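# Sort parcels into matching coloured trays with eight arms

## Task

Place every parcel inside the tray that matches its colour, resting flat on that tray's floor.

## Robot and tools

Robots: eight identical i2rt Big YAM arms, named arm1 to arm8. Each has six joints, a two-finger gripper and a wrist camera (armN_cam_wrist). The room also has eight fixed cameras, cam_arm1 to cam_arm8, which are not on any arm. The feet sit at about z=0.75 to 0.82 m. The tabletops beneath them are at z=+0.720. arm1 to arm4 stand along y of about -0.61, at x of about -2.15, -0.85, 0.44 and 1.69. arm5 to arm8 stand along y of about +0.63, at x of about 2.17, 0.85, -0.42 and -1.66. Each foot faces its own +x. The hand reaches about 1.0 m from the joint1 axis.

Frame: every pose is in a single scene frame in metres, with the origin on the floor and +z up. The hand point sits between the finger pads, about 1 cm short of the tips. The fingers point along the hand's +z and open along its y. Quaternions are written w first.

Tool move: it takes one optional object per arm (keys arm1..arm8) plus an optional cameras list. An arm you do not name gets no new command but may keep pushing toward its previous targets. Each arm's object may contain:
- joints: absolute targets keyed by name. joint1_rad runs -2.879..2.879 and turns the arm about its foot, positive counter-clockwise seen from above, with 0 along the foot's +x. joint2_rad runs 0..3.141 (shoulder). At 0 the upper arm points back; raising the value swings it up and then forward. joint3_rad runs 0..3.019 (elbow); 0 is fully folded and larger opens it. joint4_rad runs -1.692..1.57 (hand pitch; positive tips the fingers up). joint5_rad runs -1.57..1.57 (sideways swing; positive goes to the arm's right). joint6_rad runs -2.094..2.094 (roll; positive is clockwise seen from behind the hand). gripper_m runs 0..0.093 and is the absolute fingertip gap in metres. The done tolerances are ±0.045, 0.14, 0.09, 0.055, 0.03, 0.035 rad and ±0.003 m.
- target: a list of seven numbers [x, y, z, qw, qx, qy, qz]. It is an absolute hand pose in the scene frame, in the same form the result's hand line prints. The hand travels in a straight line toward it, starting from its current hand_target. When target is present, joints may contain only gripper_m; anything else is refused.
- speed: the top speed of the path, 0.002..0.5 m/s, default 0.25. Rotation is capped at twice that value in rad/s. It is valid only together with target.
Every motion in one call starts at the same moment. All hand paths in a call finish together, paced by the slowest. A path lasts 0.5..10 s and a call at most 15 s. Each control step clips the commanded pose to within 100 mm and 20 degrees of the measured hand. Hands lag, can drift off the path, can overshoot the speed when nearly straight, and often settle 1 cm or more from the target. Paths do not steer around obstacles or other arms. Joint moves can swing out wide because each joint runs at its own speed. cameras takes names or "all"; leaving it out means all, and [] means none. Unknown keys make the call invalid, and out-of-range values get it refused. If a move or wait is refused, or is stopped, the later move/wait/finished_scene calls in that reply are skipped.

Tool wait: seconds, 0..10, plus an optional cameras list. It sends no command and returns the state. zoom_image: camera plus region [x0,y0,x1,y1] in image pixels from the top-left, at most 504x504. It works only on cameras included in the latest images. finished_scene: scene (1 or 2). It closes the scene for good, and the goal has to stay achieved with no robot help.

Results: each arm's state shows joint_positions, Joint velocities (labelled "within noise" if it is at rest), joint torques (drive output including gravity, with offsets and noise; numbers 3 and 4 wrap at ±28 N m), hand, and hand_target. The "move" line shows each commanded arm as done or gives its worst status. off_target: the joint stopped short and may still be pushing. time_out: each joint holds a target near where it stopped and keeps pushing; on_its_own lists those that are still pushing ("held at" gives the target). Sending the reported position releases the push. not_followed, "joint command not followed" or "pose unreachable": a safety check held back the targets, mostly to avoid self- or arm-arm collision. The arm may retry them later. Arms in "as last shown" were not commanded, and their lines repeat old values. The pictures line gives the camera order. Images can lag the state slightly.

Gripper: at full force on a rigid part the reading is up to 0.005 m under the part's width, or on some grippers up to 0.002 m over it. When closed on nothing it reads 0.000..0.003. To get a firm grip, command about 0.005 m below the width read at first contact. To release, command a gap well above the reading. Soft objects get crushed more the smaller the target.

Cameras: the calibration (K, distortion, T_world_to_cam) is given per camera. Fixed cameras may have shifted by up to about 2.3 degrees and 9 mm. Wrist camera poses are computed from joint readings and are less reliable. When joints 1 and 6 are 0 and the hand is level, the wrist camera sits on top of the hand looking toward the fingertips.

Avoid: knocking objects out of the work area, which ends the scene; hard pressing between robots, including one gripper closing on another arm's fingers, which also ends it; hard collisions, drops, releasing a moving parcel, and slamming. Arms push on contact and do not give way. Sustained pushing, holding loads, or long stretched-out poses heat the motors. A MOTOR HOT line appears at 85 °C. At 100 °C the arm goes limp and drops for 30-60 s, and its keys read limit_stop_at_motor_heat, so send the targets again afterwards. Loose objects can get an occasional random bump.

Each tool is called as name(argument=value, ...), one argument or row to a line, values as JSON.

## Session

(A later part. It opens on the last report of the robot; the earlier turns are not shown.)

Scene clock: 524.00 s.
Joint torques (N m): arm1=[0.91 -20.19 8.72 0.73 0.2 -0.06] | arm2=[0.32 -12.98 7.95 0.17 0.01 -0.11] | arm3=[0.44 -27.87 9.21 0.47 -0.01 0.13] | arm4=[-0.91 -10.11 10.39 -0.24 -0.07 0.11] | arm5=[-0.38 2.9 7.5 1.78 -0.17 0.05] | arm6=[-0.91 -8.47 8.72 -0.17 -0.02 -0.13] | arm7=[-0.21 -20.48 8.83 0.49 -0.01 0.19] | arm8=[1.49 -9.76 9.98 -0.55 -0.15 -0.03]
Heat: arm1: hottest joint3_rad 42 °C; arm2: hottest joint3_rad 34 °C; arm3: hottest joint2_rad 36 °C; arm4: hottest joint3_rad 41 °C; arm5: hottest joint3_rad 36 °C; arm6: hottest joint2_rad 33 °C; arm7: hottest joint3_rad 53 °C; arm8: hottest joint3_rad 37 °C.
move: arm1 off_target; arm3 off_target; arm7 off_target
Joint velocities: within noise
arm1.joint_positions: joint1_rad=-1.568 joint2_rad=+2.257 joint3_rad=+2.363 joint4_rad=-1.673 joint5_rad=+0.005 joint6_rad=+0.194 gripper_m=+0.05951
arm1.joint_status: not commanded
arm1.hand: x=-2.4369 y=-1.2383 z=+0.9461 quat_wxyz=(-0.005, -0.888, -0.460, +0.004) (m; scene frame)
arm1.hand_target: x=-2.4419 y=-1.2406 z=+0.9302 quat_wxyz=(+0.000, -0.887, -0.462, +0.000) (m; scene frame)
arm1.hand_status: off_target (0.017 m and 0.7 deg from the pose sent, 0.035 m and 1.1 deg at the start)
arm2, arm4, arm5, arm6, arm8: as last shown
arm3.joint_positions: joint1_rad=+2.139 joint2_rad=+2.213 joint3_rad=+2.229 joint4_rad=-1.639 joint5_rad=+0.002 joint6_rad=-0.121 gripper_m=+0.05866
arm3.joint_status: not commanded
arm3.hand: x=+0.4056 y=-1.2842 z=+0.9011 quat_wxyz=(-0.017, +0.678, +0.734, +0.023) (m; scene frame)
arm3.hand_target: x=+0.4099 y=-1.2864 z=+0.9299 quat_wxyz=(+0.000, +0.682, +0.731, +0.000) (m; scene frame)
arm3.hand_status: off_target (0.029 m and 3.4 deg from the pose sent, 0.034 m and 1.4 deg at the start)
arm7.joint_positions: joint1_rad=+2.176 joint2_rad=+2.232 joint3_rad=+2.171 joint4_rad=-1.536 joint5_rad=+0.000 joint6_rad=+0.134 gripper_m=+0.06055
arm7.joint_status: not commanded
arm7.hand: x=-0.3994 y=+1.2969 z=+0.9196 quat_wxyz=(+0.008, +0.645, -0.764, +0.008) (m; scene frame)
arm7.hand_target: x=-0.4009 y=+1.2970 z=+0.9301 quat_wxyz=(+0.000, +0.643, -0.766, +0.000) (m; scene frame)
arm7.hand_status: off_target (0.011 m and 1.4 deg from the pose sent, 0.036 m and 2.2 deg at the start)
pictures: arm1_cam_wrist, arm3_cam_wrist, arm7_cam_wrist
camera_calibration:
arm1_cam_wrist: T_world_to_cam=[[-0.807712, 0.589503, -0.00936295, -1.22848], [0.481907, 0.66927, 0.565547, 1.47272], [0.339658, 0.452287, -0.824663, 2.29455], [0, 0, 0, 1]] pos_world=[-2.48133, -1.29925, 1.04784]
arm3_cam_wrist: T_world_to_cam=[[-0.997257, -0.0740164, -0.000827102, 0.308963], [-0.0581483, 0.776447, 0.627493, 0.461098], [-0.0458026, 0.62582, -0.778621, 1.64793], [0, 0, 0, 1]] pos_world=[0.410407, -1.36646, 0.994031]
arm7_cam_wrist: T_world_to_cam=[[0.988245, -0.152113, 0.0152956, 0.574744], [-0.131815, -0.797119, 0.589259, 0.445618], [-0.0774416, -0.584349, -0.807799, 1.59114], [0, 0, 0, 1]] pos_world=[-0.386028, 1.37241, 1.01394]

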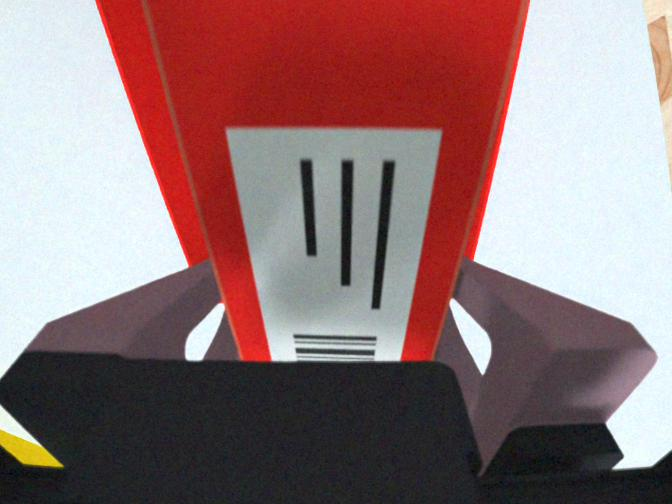

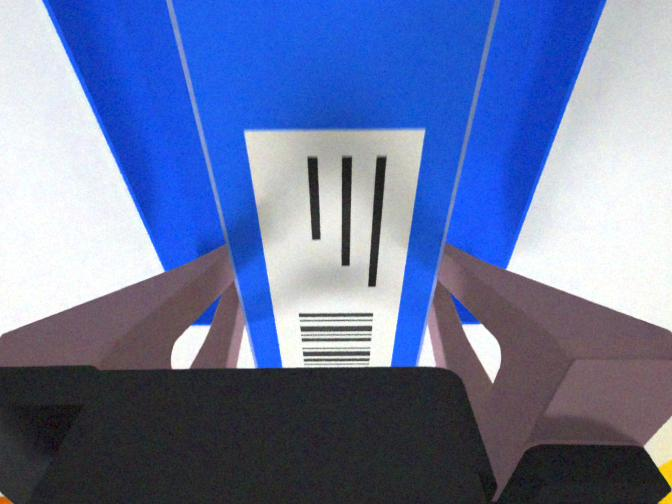

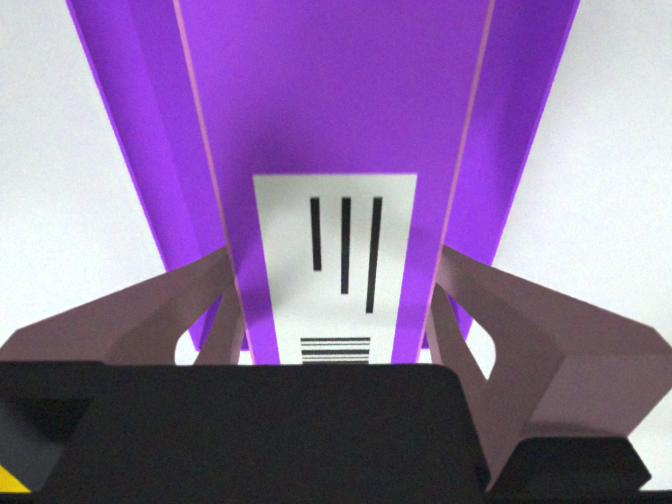

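move(
  cameras=["cam_arm1","cam_arm7","cam_arm3"],
)

zoom_image(
  camera="cam_arm7",
  region=[340, 20, 540, 180],
)

zoom_image(
  camera="cam_arm1",
  region=[0, 140, 260, 340],
)

Scene clock: 538.23 s.
Joint torques (N m): arm1=[1.08 -19.96 8.66 0.68 0.19 -0.07] | arm2=[0.26 -13.04 7.95 0.17 0.01 -0.11] | arm3=[0.09 -27.81 9.22 0.49 -0.01 0.13] | arm4=[-0.97 -10.11 10.39 -0.23 -0.07 0.11] | arm5=[0.09 3.08 7.58 1.77 -0.18 0.03] | arm6=[-0.97 -8.53 8.72 -0.16 -0.02 -0.12] | arm7=[0.03 -20.72 8.95 0.47 -0.01 0.2] | arm8=[1.61 -9.88 10 -0.57 -0.13 0]
Heat: arm1: hottest joint3_rad 40 °C; arm2: hottest joint3_rad 34 °C; arm3: hottest joint2_rad 35 °C; arm4: hottest joint3_rad 41 °C; arm5: hottest joint3_rad 36 °C; arm6: hottest joint3_rad 34 °C; arm7: hottest joint3_rad 51 °C; arm8: hottest joint3_rad 37 °C.
Joint velocities: within noise
arm1.joint_positions: joint1_rad=-1.568 joint2_rad=+2.257 joint3_rad=+2.363 joint4_rad=-1.673 joint5_rad=+0.005 joint6_rad=+0.194 gripper_m=+0.05951
arm1.joint_status: not commanded
arm1.hand: x=-2.4369 y=-1.2383 z=+0.9461 quat_wxyz=(-0.005, -0.888, -0.460, +0.004) (m; scene frame)
arm1.hand_target: x=-2.4419 y=-1.2406 z=+0.9302 quat_wxyz=(+0.000, -0.887, -0.462, +0.000) (m; scene frame)
arm1.hand_status: off_target (0.017 m and 0.7 deg from the pose sent, 0.035 m and 1.1 deg at the start)
arm2.joint_positions: joint1_rad=+0.199 joint2_rad=+1.395 joint3_rad=+1.350 joint4_rad=-1.517 joint5_rad=+0.000 joint6_rad=+0.014 gripper_m=+0.09294
arm2.joint_status: not commanded
arm2.hand: x=-1.2175 y=-0.4417 z=+1.0499 quat_wxyz=(-0.002, +0.972, -0.236, -0.005) (m; scene frame)
arm2.hand_target: x=-1.2142 y=-0.4438 z=+1.0501 quat_wxyz=(-0.001, +0.972, -0.233, +0.000) (m; scene frame)
arm2.hand_status: not commanded
arm3.joint_positions: joint1_rad=+2.139 joint2_rad=+2.213 joint3_rad=+2.229 joint4_rad=-1.638 joint5_rad=+0.002 joint6_rad=-0.121 gripper_m=+0.05866
arm3.joint_status: not commanded
arm3.hand: x=+0.4056 y=-1.2843 z=+0.9011 quat_wxyz=(-0.017, +0.678, +0.734, +0.023) (m; scene frame)
arm3.hand_target: x=+0.4099 y=-1.2865 z=+0.9299 quat_wxyz=(+0.000, +0.682, +0.731, +0.000) (m; scene frame)
arm3.hand_status: off_target (0.029 m and 3.3 deg from the pose sent, 0.034 m and 1.4 deg at the start)
arm4.joint_positions: joint1_rad=-0.491 joint2_rad=+1.399 joint3_rad=+1.450 joint4_rad=-1.631 joint5_rad=+0.013 joint6_rad=+0.007 gripper_m=+0.09293
arm4.joint_status: not commanded
arm4.hand: x=+2.0532 y=-0.4316 z=+1.0364 quat_wxyz=(+0.010, +0.225, -0.974, +0.011) (m; scene frame)
arm4.hand_target: x=+2.0518 y=-0.4366 z=+1.0406 quat_wxyz=(+0.010, +0.217, -0.976, +0.011) (m; scene frame)
arm4.hand_status: not commanded
arm5.joint_positions: joint1_rad=+0.605 joint2_rad=+0.625 joint3_rad=+1.427 joint4_rad=-1.371 joint5_rad=+0.001 joint6_rad=-0.010 gripper_m=+0.09397
arm5.joint_status: not commanded
arm5.hand: x=+1.9484 y=+0.5647 z=+1.3379 quat_wxyz=(+0.077, +0.865, +0.155, -0.471) (m; scene frame)
arm5.hand_target: x=+1.9512 y=+0.5638 z=+1.3505 quat_wxyz=(+0.084, +0.858, +0.153, -0.483) (m; scene frame)
arm5.hand_status: not commanded
arm6.joint_positions: joint1_rad=-1.328 joint2_rad=+1.394 joint3_rad=+1.288 joint4_rad=-1.466 joint5_rad=+0.001 joint6_rad=+0.009 gripper_m=+0.09288
arm6.joint_status: not commanded
arm6.hand: x=+0.7028 y=+0.2548 z=+1.0461 quat_wxyz=(+0.001, -0.829, -0.559, +0.000) (m; scene frame)
arm6.hand_target: x=+0.7020 y=+0.2570 z=+1.0500 quat_wxyz=(+0.000, -0.829, -0.559, +0.000) (m; scene frame)
arm6.hand_status: not commanded
arm7.joint_positions: joint1_rad=+2.176 joint2_rad=+2.232 joint3_rad=+2.171 joint4_rad=-1.536 joint5_rad=+0.000 joint6_rad=+0.134 gripper_m=+0.06055
arm7.joint_status: not commanded
arm7.hand: x=-0.3994 y=+1.2969 z=+0.9196 quat_wxyz=(+0.008, +0.645, -0.764, +0.008) (m; scene frame)
arm7.hand_target: x=-0.4009 y=+1.2970 z=+0.9301 quat_wxyz=(+0.000, +0.643, -0.766, +0.000) (m; scene frame)
arm7.hand_status: off_target (0.011 m and 1.4 deg from the pose sent, 0.036 m and 2.2 deg at the start)
arm8.joint_positions: joint1_rad=-0.796 joint2_rad=+1.379 joint3_rad=+1.441 joint4_rad=-1.621 joint5_rad=+0.002 joint6_rad=+0.007 gripper_m=+0.09293
arm8.joint_status: not commanded
arm8.hand: x=-2.0559 y=+0.5890 z=+1.0506 quat_wxyz=(+0.000, -0.997, -0.081, +0.006) (m; scene frame)
arm8.hand_target: x=-2.0558 y=+0.5904 z=+1.0496 quat_wxyz=(+0.000, -0.997, -0.077, +0.000) (m; scene frame)
arm8.hand_status: not commanded
pictures: cam_arm1, cam_arm3, cam_arm7

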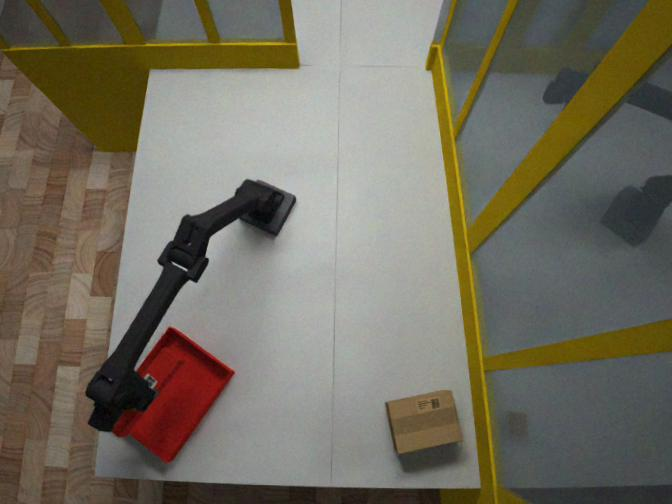

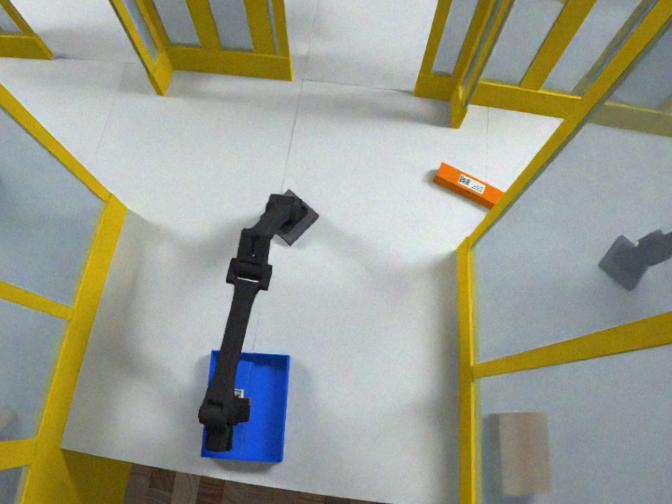

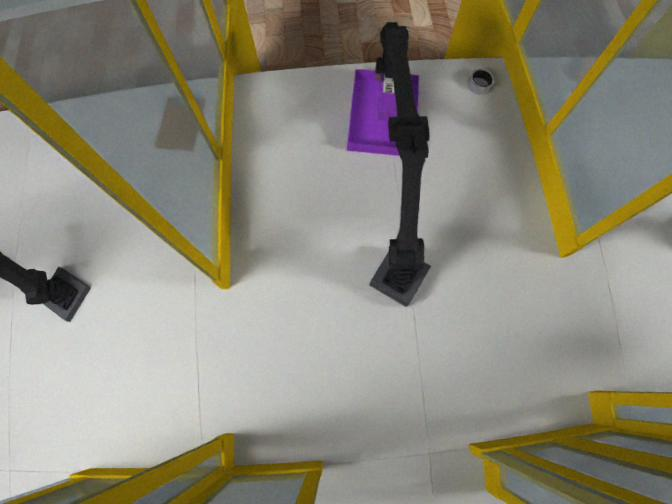

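Scaled by 2.520.

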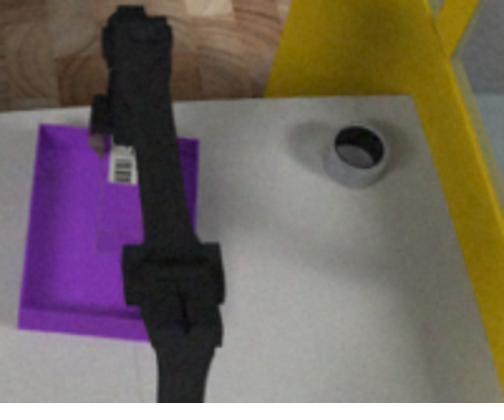

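Scaled by 1.938.

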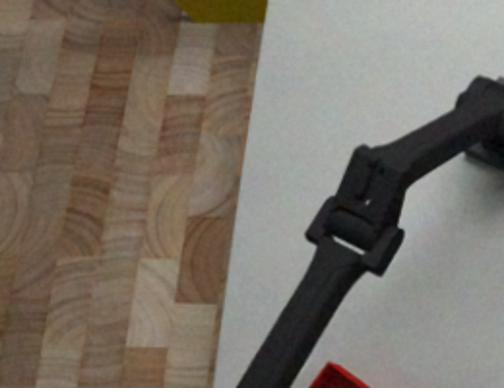

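move(
  arm1={"target":[-2.440,-1.236,0.79,0,0.887,0.4617,0],"speed":0.12},
  arm3={"target":[0.41,-1.28,0.79,0,0.682,0.7314,0],"speed":0.12},
  arm7={"target":[-0.401,1.287,0.79,0,0.6428,-0.766,0],"speed":0.12},
  cameras=["cam_arm1","cam_arm3","cam_arm7","arm1_cam_wrist","arm3_cam_wrist","arm7_cam_wrist"],
)

Scene clock: 553.10 s.
Joint torques (N m): arm1=[0.91 -20.31 8.02 0.77 0.17 -0.09] | arm2=[0.32 -13.04 7.95 0.17 0.01 -0.11] | arm3=[-0.03 -24.18 8.91 0.57 0.01 0.11] | arm4=[-0.97 -10.11 10.4 -0.24 -0.07 0.11] | arm5=[-0.5 2.9 7.41 1.87 -0.19 0] | arm6=[-0.97 -8.53 8.73 -0.14 -0.02 -0.12] | arm7=[-0.32 -17.9 8.72 0.55 0 0.2] | arm8=[1.49 -9.88 10.06 -0.53 -0.14 0]
Heat: arm1: hottest joint3_rad 39 °C; arm2: hottest joint3_rad 34 °C; arm3: hottest joint2_rad 36 °C; arm4: hottest joint3_rad 41 °C; arm5: hottest joint3_rad 36 °C; arm6: hottest joint3_rad 34 °C; arm7: hottest joint3_rad 49 °C; arm8: hottest joint3_rad 37 °C.
move: arm1 off_target; arm3 done; arm7 done
Joint velocities: within noise
arm1.joint_positions: joint1_rad=-1.568 joint2_rad=+2.291 joint3_rad=+2.043 joint4_rad=-1.324 joint5_rad=+0.005 joint6_rad=+0.192 gripper_m=+0.05951
arm1.joint_status: not commanded
arm1.hand: x=-2.4354 y=-1.2374 z=+0.8019 quat_wxyz=(-0.003, -0.887, -0.461, +0.002) (m; scene frame)
arm1.hand_target: x=-2.4399 y=-1.2357 z=+0.7900 quat_wxyz=(+0.000, -0.887, -0.462, +0.000) (m; scene frame)
arm1.hand_status: off_target (0.013 m and 0.4 deg from the pose sent, 0.156 m and 0.7 deg at the start)
arm2, arm4, arm5, arm6, arm8: as last shown
arm3.joint_positions: joint1_rad=+2.139 joint2_rad=+2.206 joint3_rad=+1.916 joint4_rad=-1.293 joint5_rad=+0.002 joint6_rad=-0.121 gripper_m=+0.05866
arm3.joint_status: not commanded
arm3.hand: x=+0.4066 y=-1.2755 z=+0.7876 quat_wxyz=(-0.004, +0.679, +0.734, +0.008) (m; scene frame)
arm3.hand_target: x=+0.4100 y=-1.2799 z=+0.7900 quat_wxyz=(+0.000, +0.682, +0.731, +0.000) (m; scene frame)
arm3.hand_status: done (0.006 m and 1.2 deg from the pose sent, 0.111 m and 3.4 deg at the start)
arm7.joint_positions: joint1_rad=+2.176 joint2_rad=+2.262 joint3_rad=+1.901 joint4_rad=-1.208 joint5_rad=+0.000 joint6_rad=+0.134 gripper_m=+0.06055
arm7.joint_status: not commanded
arm7.hand: x=-0.3998 y=+1.2876 z=+0.7987 quat_wxyz=(-0.001, +0.645, -0.764, -0.002) (m; scene frame)
arm7.hand_target: x=-0.4009 y=+1.2869 z=+0.7901 quat_wxyz=(+0.000, +0.643, -0.766, +0.000) (m; scene frame)
arm7.hand_status: done (0.009 m and 0.4 deg from the pose sent, 0.130 m and 1.4 deg at the start)
pictures: arm1_cam_wrist, arm3_cam_wrist, arm7_cam_wrist, cam_arm1, cam_arm3, cam_arm7
camera_calibration:
arm1_cam_wrist: T_world_to_cam=[[-0.808783, 0.588047, -0.00835888, -1.23433], [0.479513, 0.667604, 0.569536, 1.54194], [0.340495, 0.456623, -0.821924, 2.17994], [0, 0, 0, 1]] pos_world=[-2.47994, -1.29897, 0.903237]
arm3_cam_wrist: T_world_to_cam=[[-0.997275, -0.0736832, 0.00369933, 0.307451], [-0.0569455, 0.800679, 0.596381, 0.580537], [-0.0469053, 0.594546, -0.802693, 1.53361], [0, 0, 0, 1]] pos_world=[0.411606, -1.35397, 0.883657]
arm7_cam_wrist: T_world_to_cam=[[0.988165, -0.152916, 0.0120909, 0.579168], [-0.132706, -0.812702, 0.567367, 0.546566], [-0.0769331, -0.562257, -0.823376, 1.47211], [0, 0, 0, 1]] pos_world=[-0.386527, 1.36046, 0.894995]

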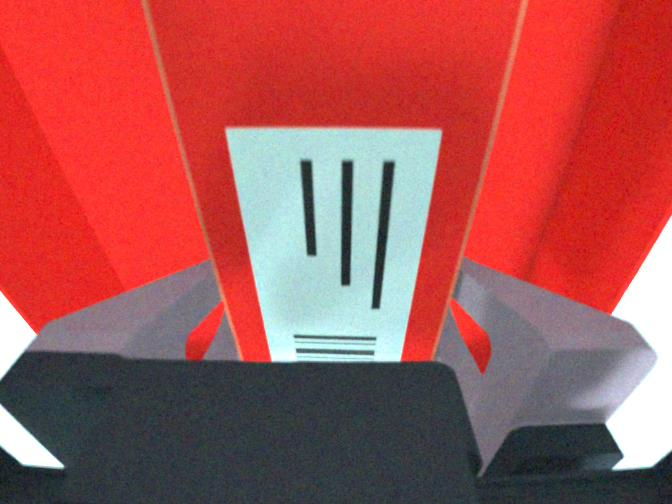

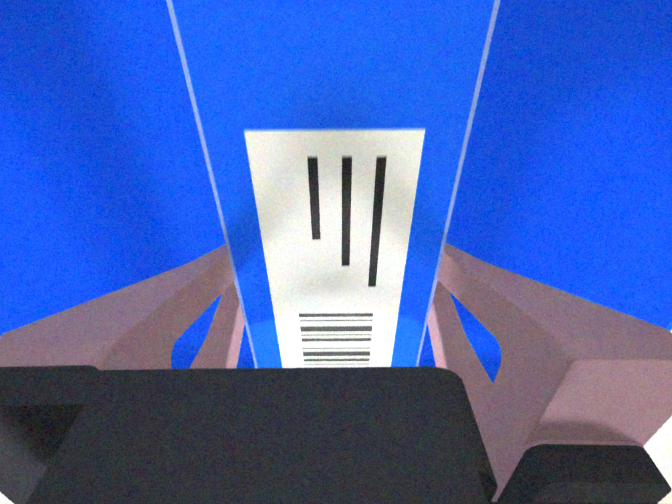

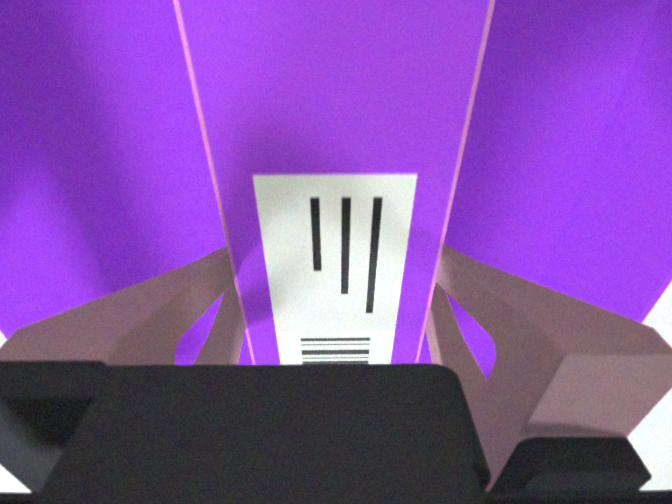

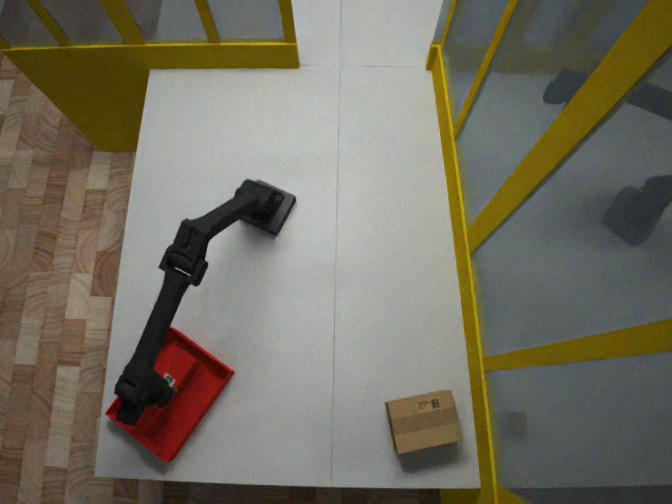

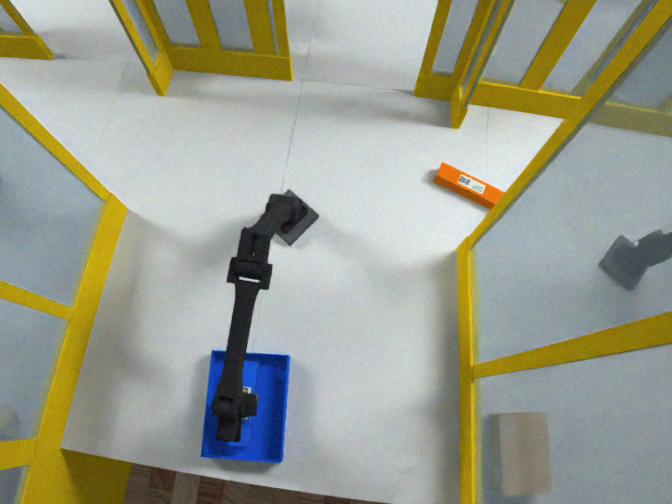

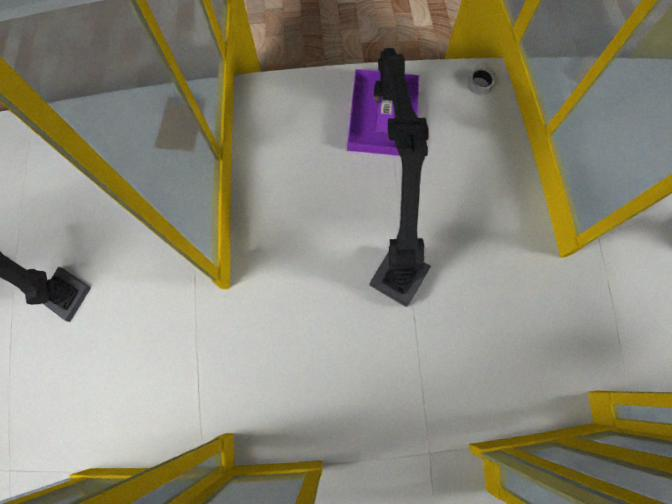

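move(
  arm1={"target":[-2.440,-1.236,0.763,0,0.887,0.4617,0],"speed":0.1},
  arm3={"target":[0.41,-1.28,0.768,0,0.682,0.7314,0],"speed":0.1},
  arm7={"target":[-0.401,1.287,0.766,0,0.6428,-0.766,0],"speed":0.1},
  cameras=["cam_arm1"],
)

Scene clock: 559.30 s.
Joint torques (N m): arm1=[1.08 -20.37 7.82 0.81 0.18 -0.07] | arm2=[0.32 -12.98 7.95 0.17 0.01 -0.1] | arm3=[0.03 -23 8.75 0.73 -0.02 0.11] | arm4=[-0.91 -10.11 10.39 -0.24 -0.07 0.11] | arm5=[0.03 3.14 7.49 1.83 -0.17 0.04] | arm6=[-1.03 -8.53 8.72 -0.14 -0.02 -0.12] | arm7=[-0.15 -17.61 8.43 0.68 0.01 0.19] | arm8=[1.38 -10.11 9.99 -0.55 -0.11 0.01]
Heat: arm1: hottest joint3_rad 39 °C; arm2: hottest joint3_rad 34 °C; arm3: hottest joint2_rad 37 °C; arm4: hottest joint3_rad 41 °C; arm5: hottest joint3_rad 36 °C; arm6: hottest joint3_rad 34 °C; arm7: hottest joint3_rad 48 °C; arm8: hottest joint3_rad 37 °C.
move: arm1 off_target; arm3 done; arm7 off_target
Joint velocities: within noise
arm1.joint_positions: joint1_rad=-1.568 joint2_rad=+2.312 joint3_rad=+2.016 joint4_rad=-1.271 joint5_rad=+0.005 joint6_rad=+0.192 gripper_m=+0.05951
arm1.joint_status: not commanded
arm1.hand: x=-2.4359 y=-1.2390 z=+0.7785 quat_wxyz=(-0.005, -0.887, -0.461, +0.004) (m; scene frame)
arm1.hand_target: x=-2.4399 y=-1.2356 z=+0.7631 quat_wxyz=(+0.000, -0.887, -0.462, +0.000) (m; scene frame)
arm1.hand_status: off_target (0.016 m and 0.7 deg from the pose sent, 0.039 m and 0.4 deg at the start)
arm2, arm4, arm5, arm6, arm8: as last shown
arm3.joint_positions: joint1_rad=+2.139 joint2_rad=+2.210 joint3_rad=+1.892 joint4_rad=-1.251 joint5_rad=+0.003 joint6_rad=-0.120 gripper_m=+0.05866
arm3.joint_status: not commanded
arm3.hand: x=+0.4064 y=-1.2766 z=+0.7761 quat_wxyz=(-0.001, +0.679, +0.734, +0.003) (m; scene frame)
arm3.hand_target: x=+0.4100 y=-1.2798 z=+0.7680 quat_wxyz=(+0.000, +0.682, +0.731, +0.000) (m; scene frame)
arm3.hand_status: done (0.010 m and 0.6 deg from the pose sent, 0.020 m and 1.2 deg at the start)
arm7.joint_positions: joint1_rad=+2.176 joint2_rad=+2.282 joint3_rad=+1.885 joint4_rad=-1.165 joint5_rad=+0.000 joint6_rad=+0.134 gripper_m=+0.06055
arm7.joint_status: not commanded
arm7.hand: x=-0.3998 y=+1.2894 z=+0.7803 quat_wxyz=(-0.004, +0.645, -0.764, -0.005) (m; scene frame)
arm7.hand_target: x=-0.4009 y=+1.2867 z=+0.7662 quat_wxyz=(+0.000, +0.643, -0.766, +0.000) (m; scene frame)
arm7.hand_status: off_target (0.015 m and 0.7 deg from the pose sent, 0.033 m and 0.4 deg at the start)
pictures: cam_arm1

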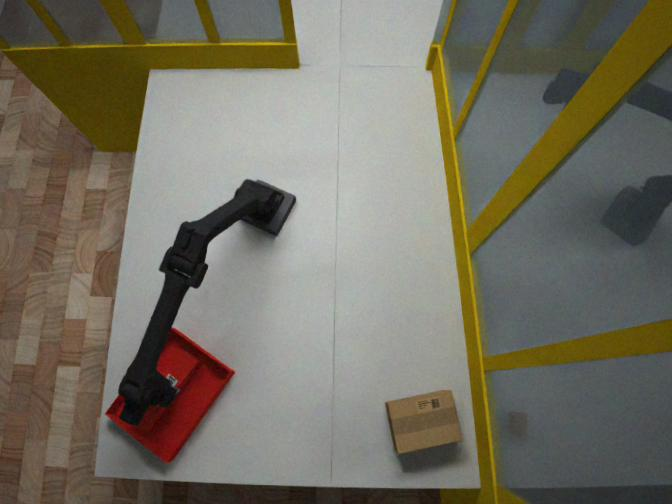

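move(
  arm1={"target":[-2.440,-1.236,0.752,0,0.887,0.4617,0],"speed":0.1},
  arm3={"target":[0.41,-1.28,0.758,0,0.682,0.7314,0],"speed":0.1},
  arm7={"target":[-0.401,1.287,0.755,0,0.6428,-0.766,0],"speed":0.1},
  cameras=[],
)

Scene clock: 565.13 s.
Joint torques (N m): arm1=[0.85 -20.01 7.49 0.88 0.19 -0.06] | arm2=[0.32 -13.04 7.95 0.17 0.02 -0.11] | arm3=[0.09 -22.36 8.12 1.17 -0.07 0.09] | arm4=[-0.97 -10.17 10.4 -0.24 -0.07 0.11] | arm5=[-0.21 2.49 7.6 1.83 -0.16 0.05] | arm6=[-0.91 -8.47 8.73 -0.17 -0.02 -0.13] | arm7=[-0.15 -16.91 7.66 1.16 0 0.19] | arm8=[1.49 -9.99 10.02 -0.57 -0.13 0]
Heat: arm1: hottest joint3_rad 38 °C; arm2: hottest joint3_rad 34 °C; arm3: hottest joint2_rad 38 °C; arm4: hottest joint3_rad 42 °C; arm5: hottest joint3_rad 36 °C; arm6: hottest joint3_rad 34 °C; arm7: hottest joint3_rad 47 °C; arm8: hottest joint3_rad 37 °C.
move: arm1 off_target; arm3 off_target; arm7 off_target
Joint velocities: within noise
arm1.joint_positions: joint1_rad=-1.568 joint2_rad=+2.318 joint3_rad=+2.008 joint4_rad=-1.250 joint5_rad=+0.005 joint6_rad=+0.191 gripper_m=+0.05951
arm1.joint_status: not commanded
arm1.hand: x=-2.4365 y=-1.2403 z=+0.7712 quat_wxyz=(-0.007, -0.887, -0.461, +0.007) (m; scene frame)
arm1.hand_target: x=-2.4398 y=-1.2356 z=+0.7523 quat_wxyz=(+0.000, -0.887, -0.462, +0.000) (m; scene frame)
arm1.hand_status: off_target (0.020 m and 1.1 deg from the pose sent, 0.027 m and 0.7 deg at the start)
arm2, arm4, arm5, arm6, arm8: as last shown
arm3.joint_positions: joint1_rad=+2.139 joint2_rad=+2.210 joint3_rad=+1.888 joint4_rad=-1.244 joint5_rad=+0.004 joint6_rad=-0.117 gripper_m=+0.05866
arm3.joint_status: not commanded
arm3.hand: x=+0.4062 y=-1.2770 z=+0.7747 quat_wxyz=(+0.000, +0.680, +0.733, +0.001) (m; scene frame)
arm3.hand_target: x=+0.4100 y=-1.2794 z=+0.7581 quat_wxyz=(+0.000, +0.682, +0.731, +0.000) (m; scene frame)
arm3.hand_status: off_target (0.017 m and 0.3 deg from the pose sent, 0.019 m and 0.6 deg at the start)
arm7.joint_positions: joint1_rad=+2.176 joint2_rad=+2.282 joint3_rad=+1.885 joint4_rad=-1.160 joint5_rad=+0.000 joint6_rad=+0.134 gripper_m=+0.06055
arm7.joint_status: not commanded
arm7.hand: x=-0.3997 y=+1.2907 z=+0.7804 quat_wxyz=(-0.005, +0.645, -0.764, -0.007) (m; scene frame)
arm7.hand_target: x=-0.4010 y=+1.2862 z=+0.7556 quat_wxyz=(+0.000, +0.643, -0.766, +0.000) (m; scene frame)
arm7.hand_status: off_target (0.026 m and 1.0 deg from the pose sent, 0.025 m and 0.7 deg at the start)
pictures: none
No camera images: "cameras" was empty.

move(
  arm1={"target":[-2.440,-1.234,0.742,0,0.887,0.4617,0],"speed":0.1},
  arm3={"joints":{"gripper_m":0.093}},
  arm7={"joints":{"gripper_m":0.093}},
  cameras=[],
)

move(
  arm1={"joints":{"gripper_m":0.093}},
  arm3={"target":[0.41,-1.26,0.95,0,0.682,0.7314,0],"speed":0.25},
  arm7={"target":[-0.402,1.27,0.95,0,0.6428,-0.766,0],"speed":0.25},
  cameras=["arm3_cam_wrist","arm7_cam_wrist"],
)

Scene clock: 575.13 s.
Joint torques (N m): arm1=[0.73 -19.66 6.49 1.29 0.18 -0.07] | arm2=[0.26 -12.98 7.95 0.16 0.01 -0.11] | arm3=[0.03 -23.12 8.77 0.61 -0.07 0.08] | arm4=[-0.91 -10.11 10.39 -0.24 -0.07 0.11] | arm5=[0.26 3.08 7.35 1.92 -0.18 0.07] | arm6=[-0.97 -8.47 8.73 -0.14 -0.02 -0.12] | arm7=[-0.09 -17.73 8.18 0.55 0 0.2] | arm8=[1.55 -10.11 10.03 -0.54 -0.12 -0.01]
Heat: arm1: hottest joint3_rad 38 °C; arm2: hottest joint3_rad 34 °C; arm3: hottest joint2_rad 38 °C; arm4: hottest joint3_rad 42 °C; arm5: hottest joint3_rad 36 °C; arm6: hottest joint3_rad 34 °C; arm7: hottest joint3_rad 46 °C; arm8: hottest joint3_rad 37 °C.
move: arm1 off_target; arm3 done; arm7 done
Joint velocities: within noise
arm1.joint_positions: joint1_rad=-1.568 joint2_rad=+2.318 joint3_rad=+2.001 joint4_rad=-1.241 joint5_rad=+0.004 joint6_rad=+0.190 gripper_m=+0.05951
arm1.joint_status: not commanded
arm1.hand: x=-2.4363 y=-1.2402 z=+0.7687 quat_wxyz=(-0.008, -0.887, -0.462, +0.007) (m; scene frame)
arm1.hand_target: x=-2.4396 y=-1.2332 z=+0.7426 quat_wxyz=(+0.000, -0.887, -0.462, +0.000) (m; scene frame)
arm1.hand_status: off_target (0.028 m and 1.2 deg from the pose sent, 0.030 m and 1.1 deg at the start)
arm2, arm4, arm5, arm6, arm8: as last shown
arm3.joint_positions: joint1_rad=+2.139 joint2_rad=+2.221 joint3_rad=+1.880 joint4_rad=-1.228 joint5_rad=+0.004 joint6_rad=-0.117 gripper_m=+0.09297
arm3.joint_status: all done
arm3.hand: x=+0.4062 y=-1.2767 z=+0.7647 quat_wxyz=(-0.001, +0.680, +0.733, +0.002) (m; scene frame)
arm3.hand_target: x=+0.4100 y=-1.2795 z=+0.7582 quat_wxyz=(+0.000, +0.682, +0.731, +0.000) (m; scene frame)
arm3.hand_status: not commanded
arm7.joint_positions: joint1_rad=+2.176 joint2_rad=+2.293 joint3_rad=+1.879 joint4_rad=-1.143 joint5_rad=+0.000 joint6_rad=+0.134 gripper_m=+0.09294
arm7.joint_status: all done
arm7.hand: x=-0.3998 y=+1.2905 z=+0.7711 quat_wxyz=(-0.005, +0.645, -0.764, -0.006) (m; scene frame)
arm7.hand_target: x=-0.4010 y=+1.2862 z=+0.7557 quat_wxyz=(+0.000, +0.643, -0.766, +0.000) (m; scene frame)
arm7.hand_status: not commanded
pictures: none
No camera images: "cameras" was empty.

Scene clock: 576.87 s.
Joint torques (N m): arm1=[0.62 -20.42 7.42 0.79 0.18 -0.07] | arm2=[0.26 -12.98 7.95 0.17 0.01 -0.11] | arm3=[-0.03 -22.89 14.37 -0.38 -0.09 0.09] | arm4=[-0.91 -10.17 10.39 -0.24 -0.07 0.11] | arm5=[-0.56 3.25 7.46 1.89 -0.16 0.05] | arm6=[-0.91 -8.47 8.72 -0.17 -0.02 -0.12] | arm7=[-0.03 -17.55 15.1 -0.43 -0.01 0.2] | arm8=[1.49 -9.76 9.98 -0.53 -0.13 0]
Heat: arm1: hottest joint2_rad 38 °C; arm2: hottest joint3_rad 34 °C; arm3: hottest joint2_rad 38 °C; arm4: hottest joint3_rad 42 °C; arm5: hottest joint3_rad 36 °C; arm6: hottest joint3_rad 34 °C; arm7: hottest joint3_rad 46 °C; arm8: hottest joint3_rad 37 °C.
move: arm1 done; arm3 off_target; arm7 off_target
Joint velocities: within noise
arm1.joint_positions: joint1_rad=-1.568 joint2_rad=+2.323 joint3_rad=+1.989 joint4_rad=-1.226 joint5_rad=+0.004 joint6_rad=+0.190 gripper_m=+0.09289
arm1.joint_status: all done
arm1.hand: x=-2.4356 y=-1.2387 z=+0.7607 quat_wxyz=(-0.007, -0.887, -0.462, +0.006) (m; scene frame)
arm1.hand_target: x=-2.4396 y=-1.2332 z=+0.7427 quat_wxyz=(+0.000, -0.887, -0.462, +0.000) (m; scene frame)
arm1.hand_status: not commanded
arm2, arm4, arm5, arm6, arm8: as last shown
arm3.joint_positions: joint1_rad=+2.139 joint2_rad=+2.072 joint3_rad=+2.057 joint4_rad=-1.599 joint5_rad=+0.004 joint6_rad=-0.117 gripper_m=+0.09297
arm3.joint_status: not commanded
arm3.hand: x=+0.4066 y=-1.2469 z=+0.9268 quat_wxyz=(-0.015, +0.680, +0.733, +0.019) (m; scene frame)
arm3.hand_target: x=+0.4101 y=-1.2587 z=+0.9499 quat_wxyz=(+0.001, +0.682, +0.731, +0.000) (m; scene frame)
arm3.hand_status: off_target (0.027 m and 2.8 deg from the pose sent, 0.186 m and 0.4 deg at the start; pose on its path clipped on 11 of 52 steps)
arm7.joint_positions: joint1_rad=+2.176 joint2_rad=+2.104 joint3_rad=+1.981 joint4_rad=-1.494 joint5_rad=+0.000 joint6_rad=+0.134 gripper_m=+0.09294
arm7.joint_status: not commanded
arm7.hand: x=-0.4009 y=+1.2546 z=+0.9303 quat_wxyz=(+0.015, +0.645, -0.764, +0.016) (m; scene frame)
arm7.hand_target: x=-0.4020 y=+1.2688 z=+0.9501 quat_wxyz=(+0.000, +0.643, -0.766, +0.000) (m; scene frame)
arm7.hand_status: off_target (0.025 m and 2.5 deg from the pose sent, 0.180 m and 1.0 deg at the start)
pictures: arm3_cam_wrist, arm7_cam_wrist
camera_calibration:
arm3_cam_wrist: T_world_to_cam=[[-0.997498, -0.0706389, 0.00268014, 0.313913], [-0.0537481, 0.782516, 0.620306, 0.428518], [-0.045915, 0.61861, -0.784355, 1.64095], [0, 0, 0, 1]] pos_world=[0.411504, -1.32826, 1.02044]
arm7_cam_wrist: T_world_to_cam=[[0.988137, -0.152543, 0.0177574, 0.567854], [-0.132024, -0.78472, 0.605627, 0.374537], [-0.0784496, -0.600787, -0.795551, 1.58367], [0, 0, 0, 1]] pos_world=[-0.387431, 1.33198, 1.02298]

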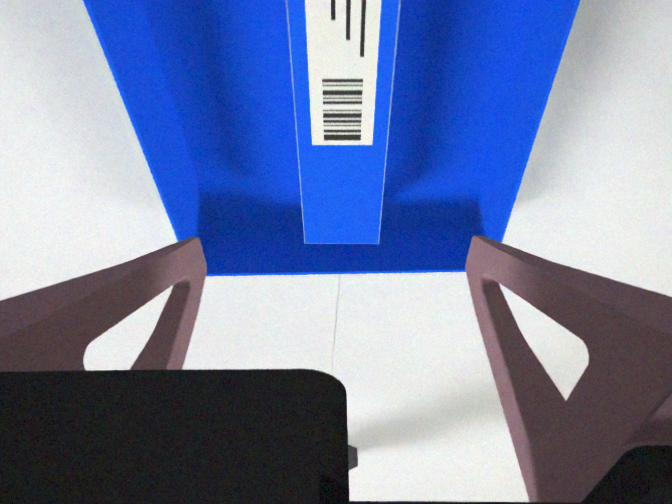

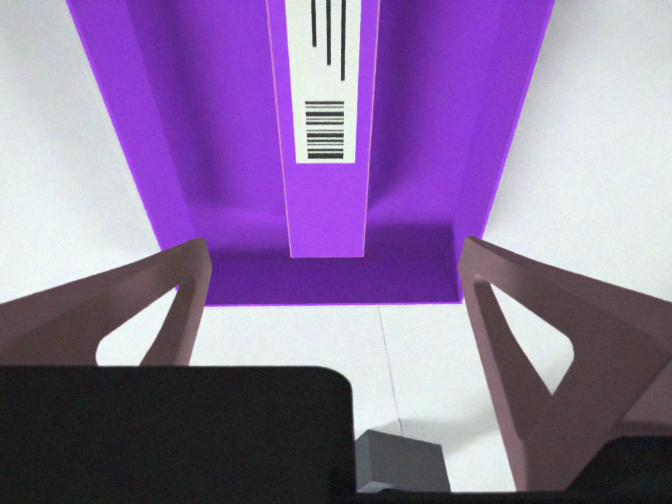

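move(
  arm1={"target":[-2.43,-1.21,0.93,0,0.887,0.4617,0],"speed":0.3},
  arm3={"target":[0.419,-1.012,1.05,0,0.69,0.7238,0],"speed":0.3},
  arm7={"target":[-0.41,1.015,1.05,0,0.6428,-0.766,0],"speed":0.3},
  arm5={"target":[1.789,0.507,1.05,0,0.985,0.174,0],"speed":0.3},
  cameras=["arm1_cam_wrist"],
)

move(
  arm1={"target":[-2.318,-0.970,1.05,0,0.84,0.54,0],"speed":0.3},
  arm3={"joints":{"joint1_rad":-2.227,"joint6_rad":0.6}},
  cameras=["cam_arm1","cam_arm7","cam_arm3"],
)

Scene clock: 589.20 s.
Joint torques (N m): arm1=[0.73 -20.07 12.33 -0.2 0.22 -0.06] | arm2=[0.32 -13.04 7.97 0.17 0.01 -0.1] | arm3=[0.15 -13.8 9.25 -0.25 -0.08 0.15] | arm4=[-0.91 -10.17 10.4 -0.24 -0.07 0.11] | arm5=[-0.38 -10.11 9.94 -0.24 -0.22 0.03] | arm6=[-0.91 -8.47 8.73 -0.16 -0.01 -0.12] | arm7=[-0.21 -9.88 9.01 -0.25 0 0.19] | arm8=[1.67 -9.93 10.04 -0.53 -0.13 0]
Heat: arm1: hottest joint2_rad 38 °C; arm2: hottest joint3_rad 34 °C; arm3: hottest joint2_rad 38 °C; arm4: hottest joint3_rad 42 °C; arm5: hottest joint3_rad 36 °C; arm6: hottest joint3_rad 34 °C; arm7: hottest joint3_rad 48 °C; arm8: hottest joint3_rad 37 °C.
move: arm1 off_target; arm3 done; arm5 off_target; arm7 done
Joint velocities: within noise
arm1.joint_positions: joint1_rad=-1.568 joint2_rad=+2.141 joint3_rad=+2.083 joint4_rad=-1.551 joint5_rad=+0.005 joint6_rad=+0.190 gripper_m=+0.09289
arm1.joint_status: not commanded
arm1.hand: x=-2.4206 y=-1.2023 z=+0.9156 quat_wxyz=(+0.008, -0.887, -0.462, -0.013) (m; scene frame)
arm1.hand_target: x=-2.4298 y=-1.2093 z=+0.9300 quat_wxyz=(+0.000, -0.887, -0.462, +0.000) (m; scene frame)
arm1.hand_status: off_target (0.019 m and 1.7 deg from the pose sent, 0.172 m and 1.0 deg at the start)
arm2, arm4, arm6, arm8: as last shown
arm3.joint_positions: joint1_rad=+2.139 joint2_rad=+1.395 joint3_rad=+1.461 joint4_rad=-1.635 joint5_rad=+0.004 joint6_rad=-0.098 gripper_m=+0.09297
arm3.joint_status: not commanded
arm3.hand: x=+0.4156 y=-1.0170 z=+1.0438 quat_wxyz=(-0.001, +0.687, +0.727, +0.002) (m; scene frame)
arm3.hand_target: x=+0.4189 y=-1.0120 z=+1.0500 quat_wxyz=(+0.000, +0.690, +0.724, +0.000) (m; scene frame)
arm3.hand_status: done (0.009 m and 0.5 deg from the pose sent, 0.265 m and 3.2 deg at the start)
arm5.joint_positions: joint1_rad=+0.605 joint2_rad=+1.387 joint3_rad=+1.304 joint4_rad=-1.535 joint5_rad=-0.003 joint6_rad=-0.010 gripper_m=+0.09397
arm5.joint_status: not commanded
arm5.hand: x=+1.7980 y=+0.5117 z=+1.0260 quat_wxyz=(-0.005, +0.984, +0.176, +0.026) (m; scene frame)
arm5.hand_target: x=+1.7899 y=+0.5075 z=+1.0498 quat_wxyz=(+0.000, +0.985, +0.174, +0.000) (m; scene frame)
arm5.hand_status: off_target (0.026 m and 3.0 deg from the pose sent, 0.334 m and 57.0 deg at the start)
arm7.joint_positions: joint1_rad=+2.176 joint2_rad=+1.396 joint3_rad=+1.350 joint4_rad=-1.511 joint5_rad=+0.000 joint6_rad=+0.134 gripper_m=+0.09294
arm7.joint_status: not commanded
arm7.hand: x=-0.4090 y=+1.0218 z=+1.0524 quat_wxyz=(-0.005, +0.645, -0.764, -0.007) (m; scene frame)
arm7.hand_target: x=-0.4099 y=+1.0150 z=+1.0500 quat_wxyz=(+0.000, +0.643, -0.766, +0.000) (m; scene frame)
arm7.hand_status: done (0.007 m and 1.0 deg from the pose sent, 0.268 m and 2.5 deg at the start)
pictures: arm1_cam_wrist
camera_calibration:
arm1_cam_wrist: T_world_to_cam=[[-0.810301, 0.586014, -0.000753839, -1.25513], [0.468908, 0.649145, 0.598945, 1.3718], [0.35148, 0.484972, -0.80079, 2.29374], [0, 0, 0, 1]] pos_world=[-2.46649, -1.26738, 1.01422]

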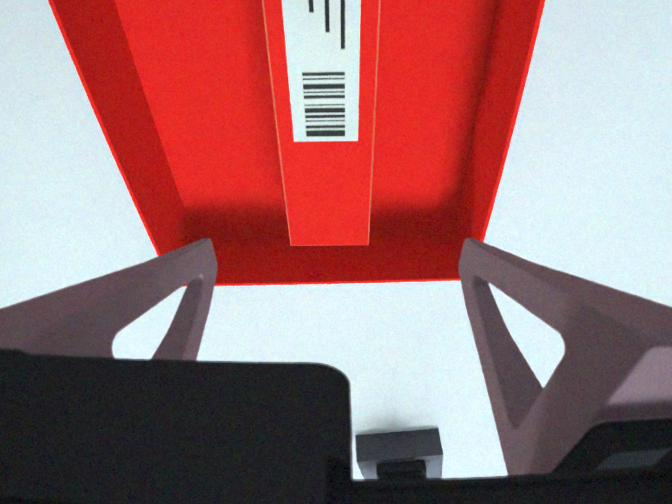

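Scene clock: 592.07 s.
Joint torques (N m): arm1=[1.26 -8.82 7.87 -0.06 0.12 -0.05] | arm2=[0.32 -13.04 7.95 0.17 0.01 -0.11] | arm3=[-1.32 -14.33 9.26 -0.29 -0.03 0.12] | arm4=[-0.91 -10.17 10.39 -0.24 -0.07 0.11] | arm5=[-0.44 -9.58 9.84 -0.12 -0.22 0.01] | arm6=[-0.91 -8.59 8.7 -0.16 -0.01 -0.13] | arm7=[-0.26 -9.93 8.98 -0.28 0 0.18] | arm8=[1.49 -9.99 10.02 -0.57 -0.13 -0.02]
Heat: arm1: hottest joint2_rad 38 °C; arm2: hottest joint3_rad 34 °C; arm3: hottest joint2_rad 37 °C; arm4: hottest joint3_rad 42 °C; arm5: hottest joint3_rad 37 °C; arm6: hottest joint3_rad 34 °C; arm7: hottest joint3_rad 48 °C; arm8: hottest joint3_rad 37 °C.
move: arm1 done; arm3 done
Joint velocities: within noise
arm1.joint_positions: joint1_rad=-1.568 joint2_rad=+1.385 joint3_rad=+1.435 joint4_rad=-1.597 joint5_rad=+0.006 joint6_rad=+0.016 gripper_m=+0.09289
arm1.joint_status: not commanded
arm1.hand: x=-2.3194 y=-0.9731 z=+1.0579 quat_wxyz=(-0.009, -0.843, -0.537, +0.013) (m; scene frame)
arm1.hand_target: x=-2.3180 y=-0.9700 z=+1.0503 quat_wxyz=(+0.000, -0.841, -0.541, +0.000) (m; scene frame)
arm1.hand_status: done (0.009 m and 1.9 deg from the pose sent, 0.287 m and 10.6 deg at the start)
arm2, arm4, arm5, arm6, arm7, arm8: as last shown
arm3.joint_positions: joint1_rad=-2.217 joint2_rad=+1.405 joint3_rad=+1.461 joint4_rad=-1.635 joint5_rad=+0.004 joint6_rad=+0.585 gripper_m=+0.09307
arm3.joint_status: all done
arm3.hand: x=+0.8198 y=-0.4895 z=+1.0453 quat_wxyz=(+0.000, -0.135, -0.991, +0.000) (m; scene frame)
arm3.hand_target: x=+0.8146 y=-0.4954 z=+1.0552 quat_wxyz=(-0.006, -0.147, -0.989, -0.002) (m; scene frame)
arm3.hand_status: not commanded
arm5.hand: x=+1.7981 y=+0.5118 z=+1.0260 quat_wxyz=(-0.005, +0.984, +0.176, +0.026) (m; scene frame)
pictures: cam_arm1, cam_arm3, cam_arm7

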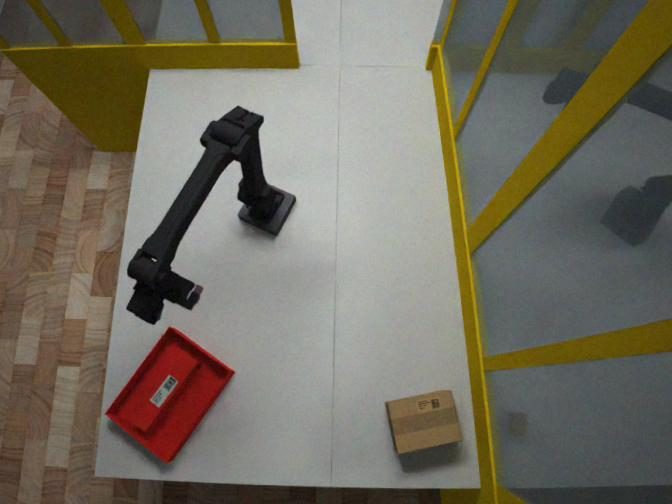

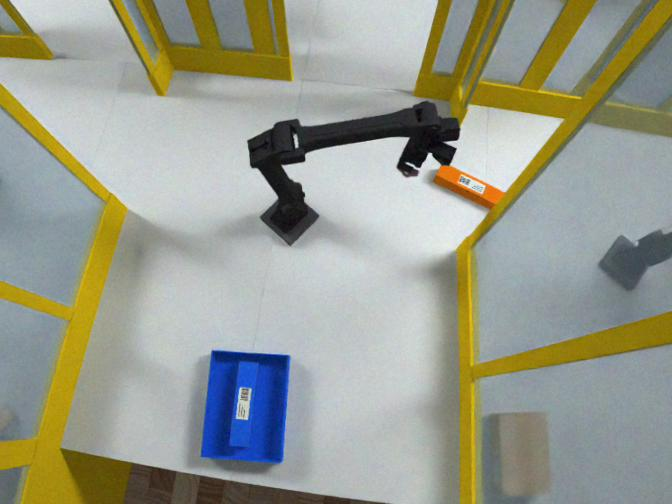

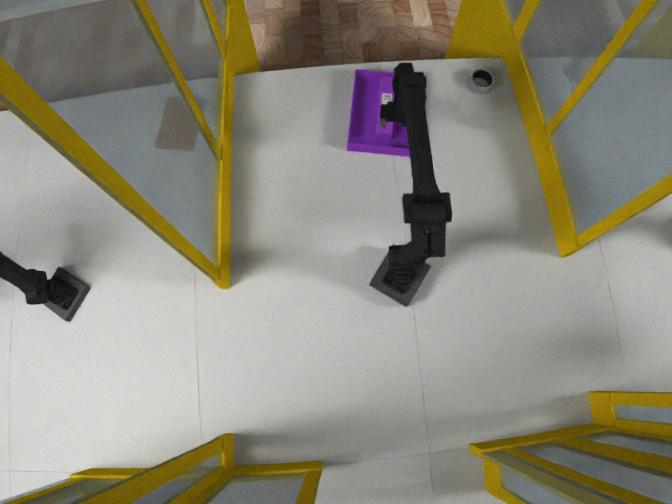

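move(
  arm3={"target":[1.062,-0.407,0.89,0,0.1495,0.9888,0],"speed":0.3},
  cameras=["arm3_cam_wrist"],
)

Scene clock: 601.63 s.
Joint torques (N m): arm1=[1.44 -8.88 7.88 -0.16 0.12 -0.09] | arm2=[0.32 -13.04 7.95 0.18 0.01 -0.11] | arm3=[-0.15 -23.06 13.98 -0.39 -0.11 0.13] | arm4=[-0.91 -10.11 10.39 -0.24 -0.07 0.11] | arm5=[-0.85 -9.99 10.06 -0.06 -0.24 0.04] | arm6=[-0.91 -8.47 8.72 -0.14 -0.01 -0.12] | arm7=[-0.09 -9.76 9.01 -0.24 -0.01 0.18] | arm8=[1.26 -9.82 10 -0.5 -0.12 -0.02]
Heat: arm1: hottest joint3_rad 37 °C; arm2: hottest joint3_rad 34 °C; arm3: hottest joint2_rad 36 °C; arm4: hottest joint3_rad 42 °C; arm5: hottest joint3_rad 38 °C; arm6: hottest joint3_rad 34 °C; arm7: hottest joint3_rad 47 °C; arm8: hottest joint3_rad 37 °C.
move: arm3 off_target
Joint velocities: within noise
arm1, arm5, arm7: as last shown
arm2.joint_positions: joint1_rad=+0.199 joint2_rad=+1.395 joint3_rad=+1.350 joint4_rad=-1.517 joint5_rad=+0.000 joint6_rad=+0.014 gripper_m=+0.09294
arm2.joint_status: not commanded
arm2.hand: x=-1.2175 y=-0.4417 z=+1.0499 quat_wxyz=(-0.002, +0.972, -0.236, -0.005) (m; scene frame)
arm2.hand_target: x=-1.2142 y=-0.4438 z=+1.0501 quat_wxyz=(-0.001, +0.972, -0.233, +0.000) (m; scene frame)
arm2.hand_status: not commanded
arm3.joint_positions: joint1_rad=-2.217 joint2_rad=+2.128 joint3_rad=+1.980 joint4_rad=-1.472 joint5_rad=+0.004 joint6_rad=+0.602 gripper_m=+0.09307
arm3.joint_status: not commanded
arm3.hand: x=+1.0490 y=-0.4145 z=+0.8699 quat_wxyz=(+0.019, -0.143, -0.989, +0.010) (m; scene frame)
arm3.hand_target: x=+1.0609 y=-0.4073 z=+0.8901 quat_wxyz=(+0.000, -0.149, -0.989, +0.000) (m; scene frame)
arm3.hand_status: off_target (0.025 m and 2.5 deg from the pose sent, 0.299 m and 1.7 deg at the start)
arm4.joint_positions: joint1_rad=-0.491 joint2_rad=+1.399 joint3_rad=+1.450 joint4_rad=-1.631 joint5_rad=+0.013 joint6_rad=+0.007 gripper_m=+0.09293
arm4.joint_status: not commanded
arm4.hand: x=+2.0532 y=-0.4316 z=+1.0364 quat_wxyz=(+0.010, +0.225, -0.974, +0.011) (m; scene frame)
arm4.hand_target: x=+2.0518 y=-0.4366 z=+1.0406 quat_wxyz=(+0.010, +0.217, -0.976, +0.011) (m; scene frame)
arm4.hand_status: not commanded
arm6.joint_positions: joint1_rad=-1.328 joint2_rad=+1.394 joint3_rad=+1.288 joint4_rad=-1.466 joint5_rad=+0.001 joint6_rad=+0.009 gripper_m=+0.09288
arm6.joint_status: not commanded
arm6.hand: x=+0.7028 y=+0.2548 z=+1.0461 quat_wxyz=(+0.001, -0.829, -0.559, +0.000) (m; scene frame)
arm6.hand_target: x=+0.7020 y=+0.2570 z=+1.0500 quat_wxyz=(+0.000, -0.829, -0.559, +0.000) (m; scene frame)
arm6.hand_status: not commanded
arm8.joint_positions: joint1_rad=-0.796 joint2_rad=+1.379 joint3_rad=+1.441 joint4_rad=-1.621 joint5_rad=+0.002 joint6_rad=+0.007 gripper_m=+0.09293
arm8.joint_status: not commanded
arm8.hand: x=-2.0559 y=+0.5890 z=+1.0506 quat_wxyz=(+0.000, -0.997, -0.081, +0.006) (m; scene frame)
arm8.hand_target: x=-2.0558 y=+0.5904 z=+1.0496 quat_wxyz=(+0.000, -0.997, -0.077, +0.000) (m; scene frame)
arm8.hand_status: not commanded
pictures: arm3_cam_wrist
camera_calibration:
arm3_cam_wrist: T_world_to_cam=[[-0.287728, -0.957105, 0.0341006, -0.125728], [-0.753036, 0.248093, 0.609415, 0.368457], [-0.591735, 0.149667, -0.792117, 1.49588], [0, 0, 0, 1]] pos_world=[1.12645, -0.435629, 0.964654]

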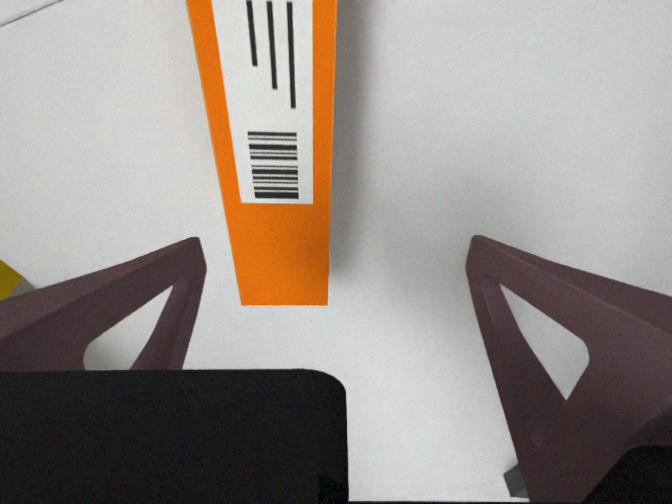

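move(
  arm3={"target":[1.099,-0.394,0.885,0,0.159,0.9873,0],"speed":0.2},
  cameras=["arm3_cam_wrist"],
)

Scene clock: 614.63 s.
Joint torques (N m): arm1=[1.79 -8.47 7.9 -0.06 0.11 -0.07] | arm2=[0.32 -13.04 7.95 0.17 0.01 -0.11] | arm3=[-0.03 -24.18 14.19 -0.35 -0.1 0.13] | arm4=[-0.97 -10.17 10.39 -0.24 -0.07 0.11] | arm5=[-0.32 -9.58 9.95 -0.05 -0.23 0.02] | arm6=[-0.97 -8.53 8.72 -0.13 -0.02 -0.13] | arm7=[-0.09 -9.88 8.99 -0.28 0 0.19] | arm8=[1.55 -9.93 10 -0.5 -0.13 0.01]
Heat: arm1: hottest joint3_rad 37 °C; arm2: hottest joint3_rad 35 °C; arm3: hottest joint2_rad 36 °C; arm4: hottest joint3_rad 42 °C; arm5: hottest joint3_rad 39 °C; arm6: hottest joint3_rad 34 °C; arm7: hottest joint3_rad 46 °C; arm8: hottest joint3_rad 37 °C.
move: arm3 off_target
Joint velocities: within noise
arm1, arm2, arm4, arm5, arm6, arm7, arm8: as last shown
arm3.joint_positions: joint1_rad=-2.217 joint2_rad=+2.262 joint3_rad=+2.208 joint4_rad=-1.560 joint5_rad=+0.004 joint6_rad=+0.622 gripper_m=+0.09307
arm3.joint_status: not commanded
arm3.hand: x=+1.0880 y=-0.4018 z=+0.8692 quat_wxyz=(+0.016, -0.153, -0.988, +0.008) (m; scene frame)
arm3.hand_target: x=+1.0981 y=-0.3943 z=+0.8850 quat_wxyz=(-0.001, -0.159, -0.987, -0.001) (m; scene frame)
arm3.hand_status: off_target (0.021 m and 2.2 deg from the pose sent, 0.056 m and 3.0 deg at the start)
pictures: arm3_cam_wrist
camera_calibration:
arm3_cam_wrist: T_world_to_cam=[[-0.307273, -0.951117, 0.030994, -0.0759703], [-0.75177, 0.262582, 0.60489, 0.403564], [-0.58346, 0.162566, -0.795705, 1.51578], [0, 0, 0, 1]] pos_world=[1.16444, -0.424639, 0.964357]

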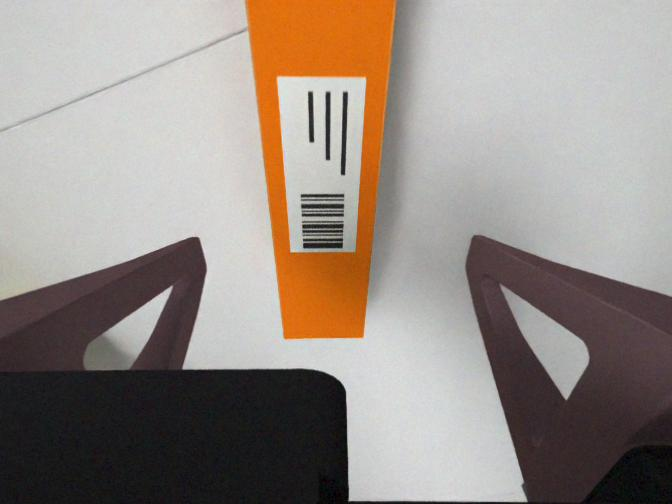

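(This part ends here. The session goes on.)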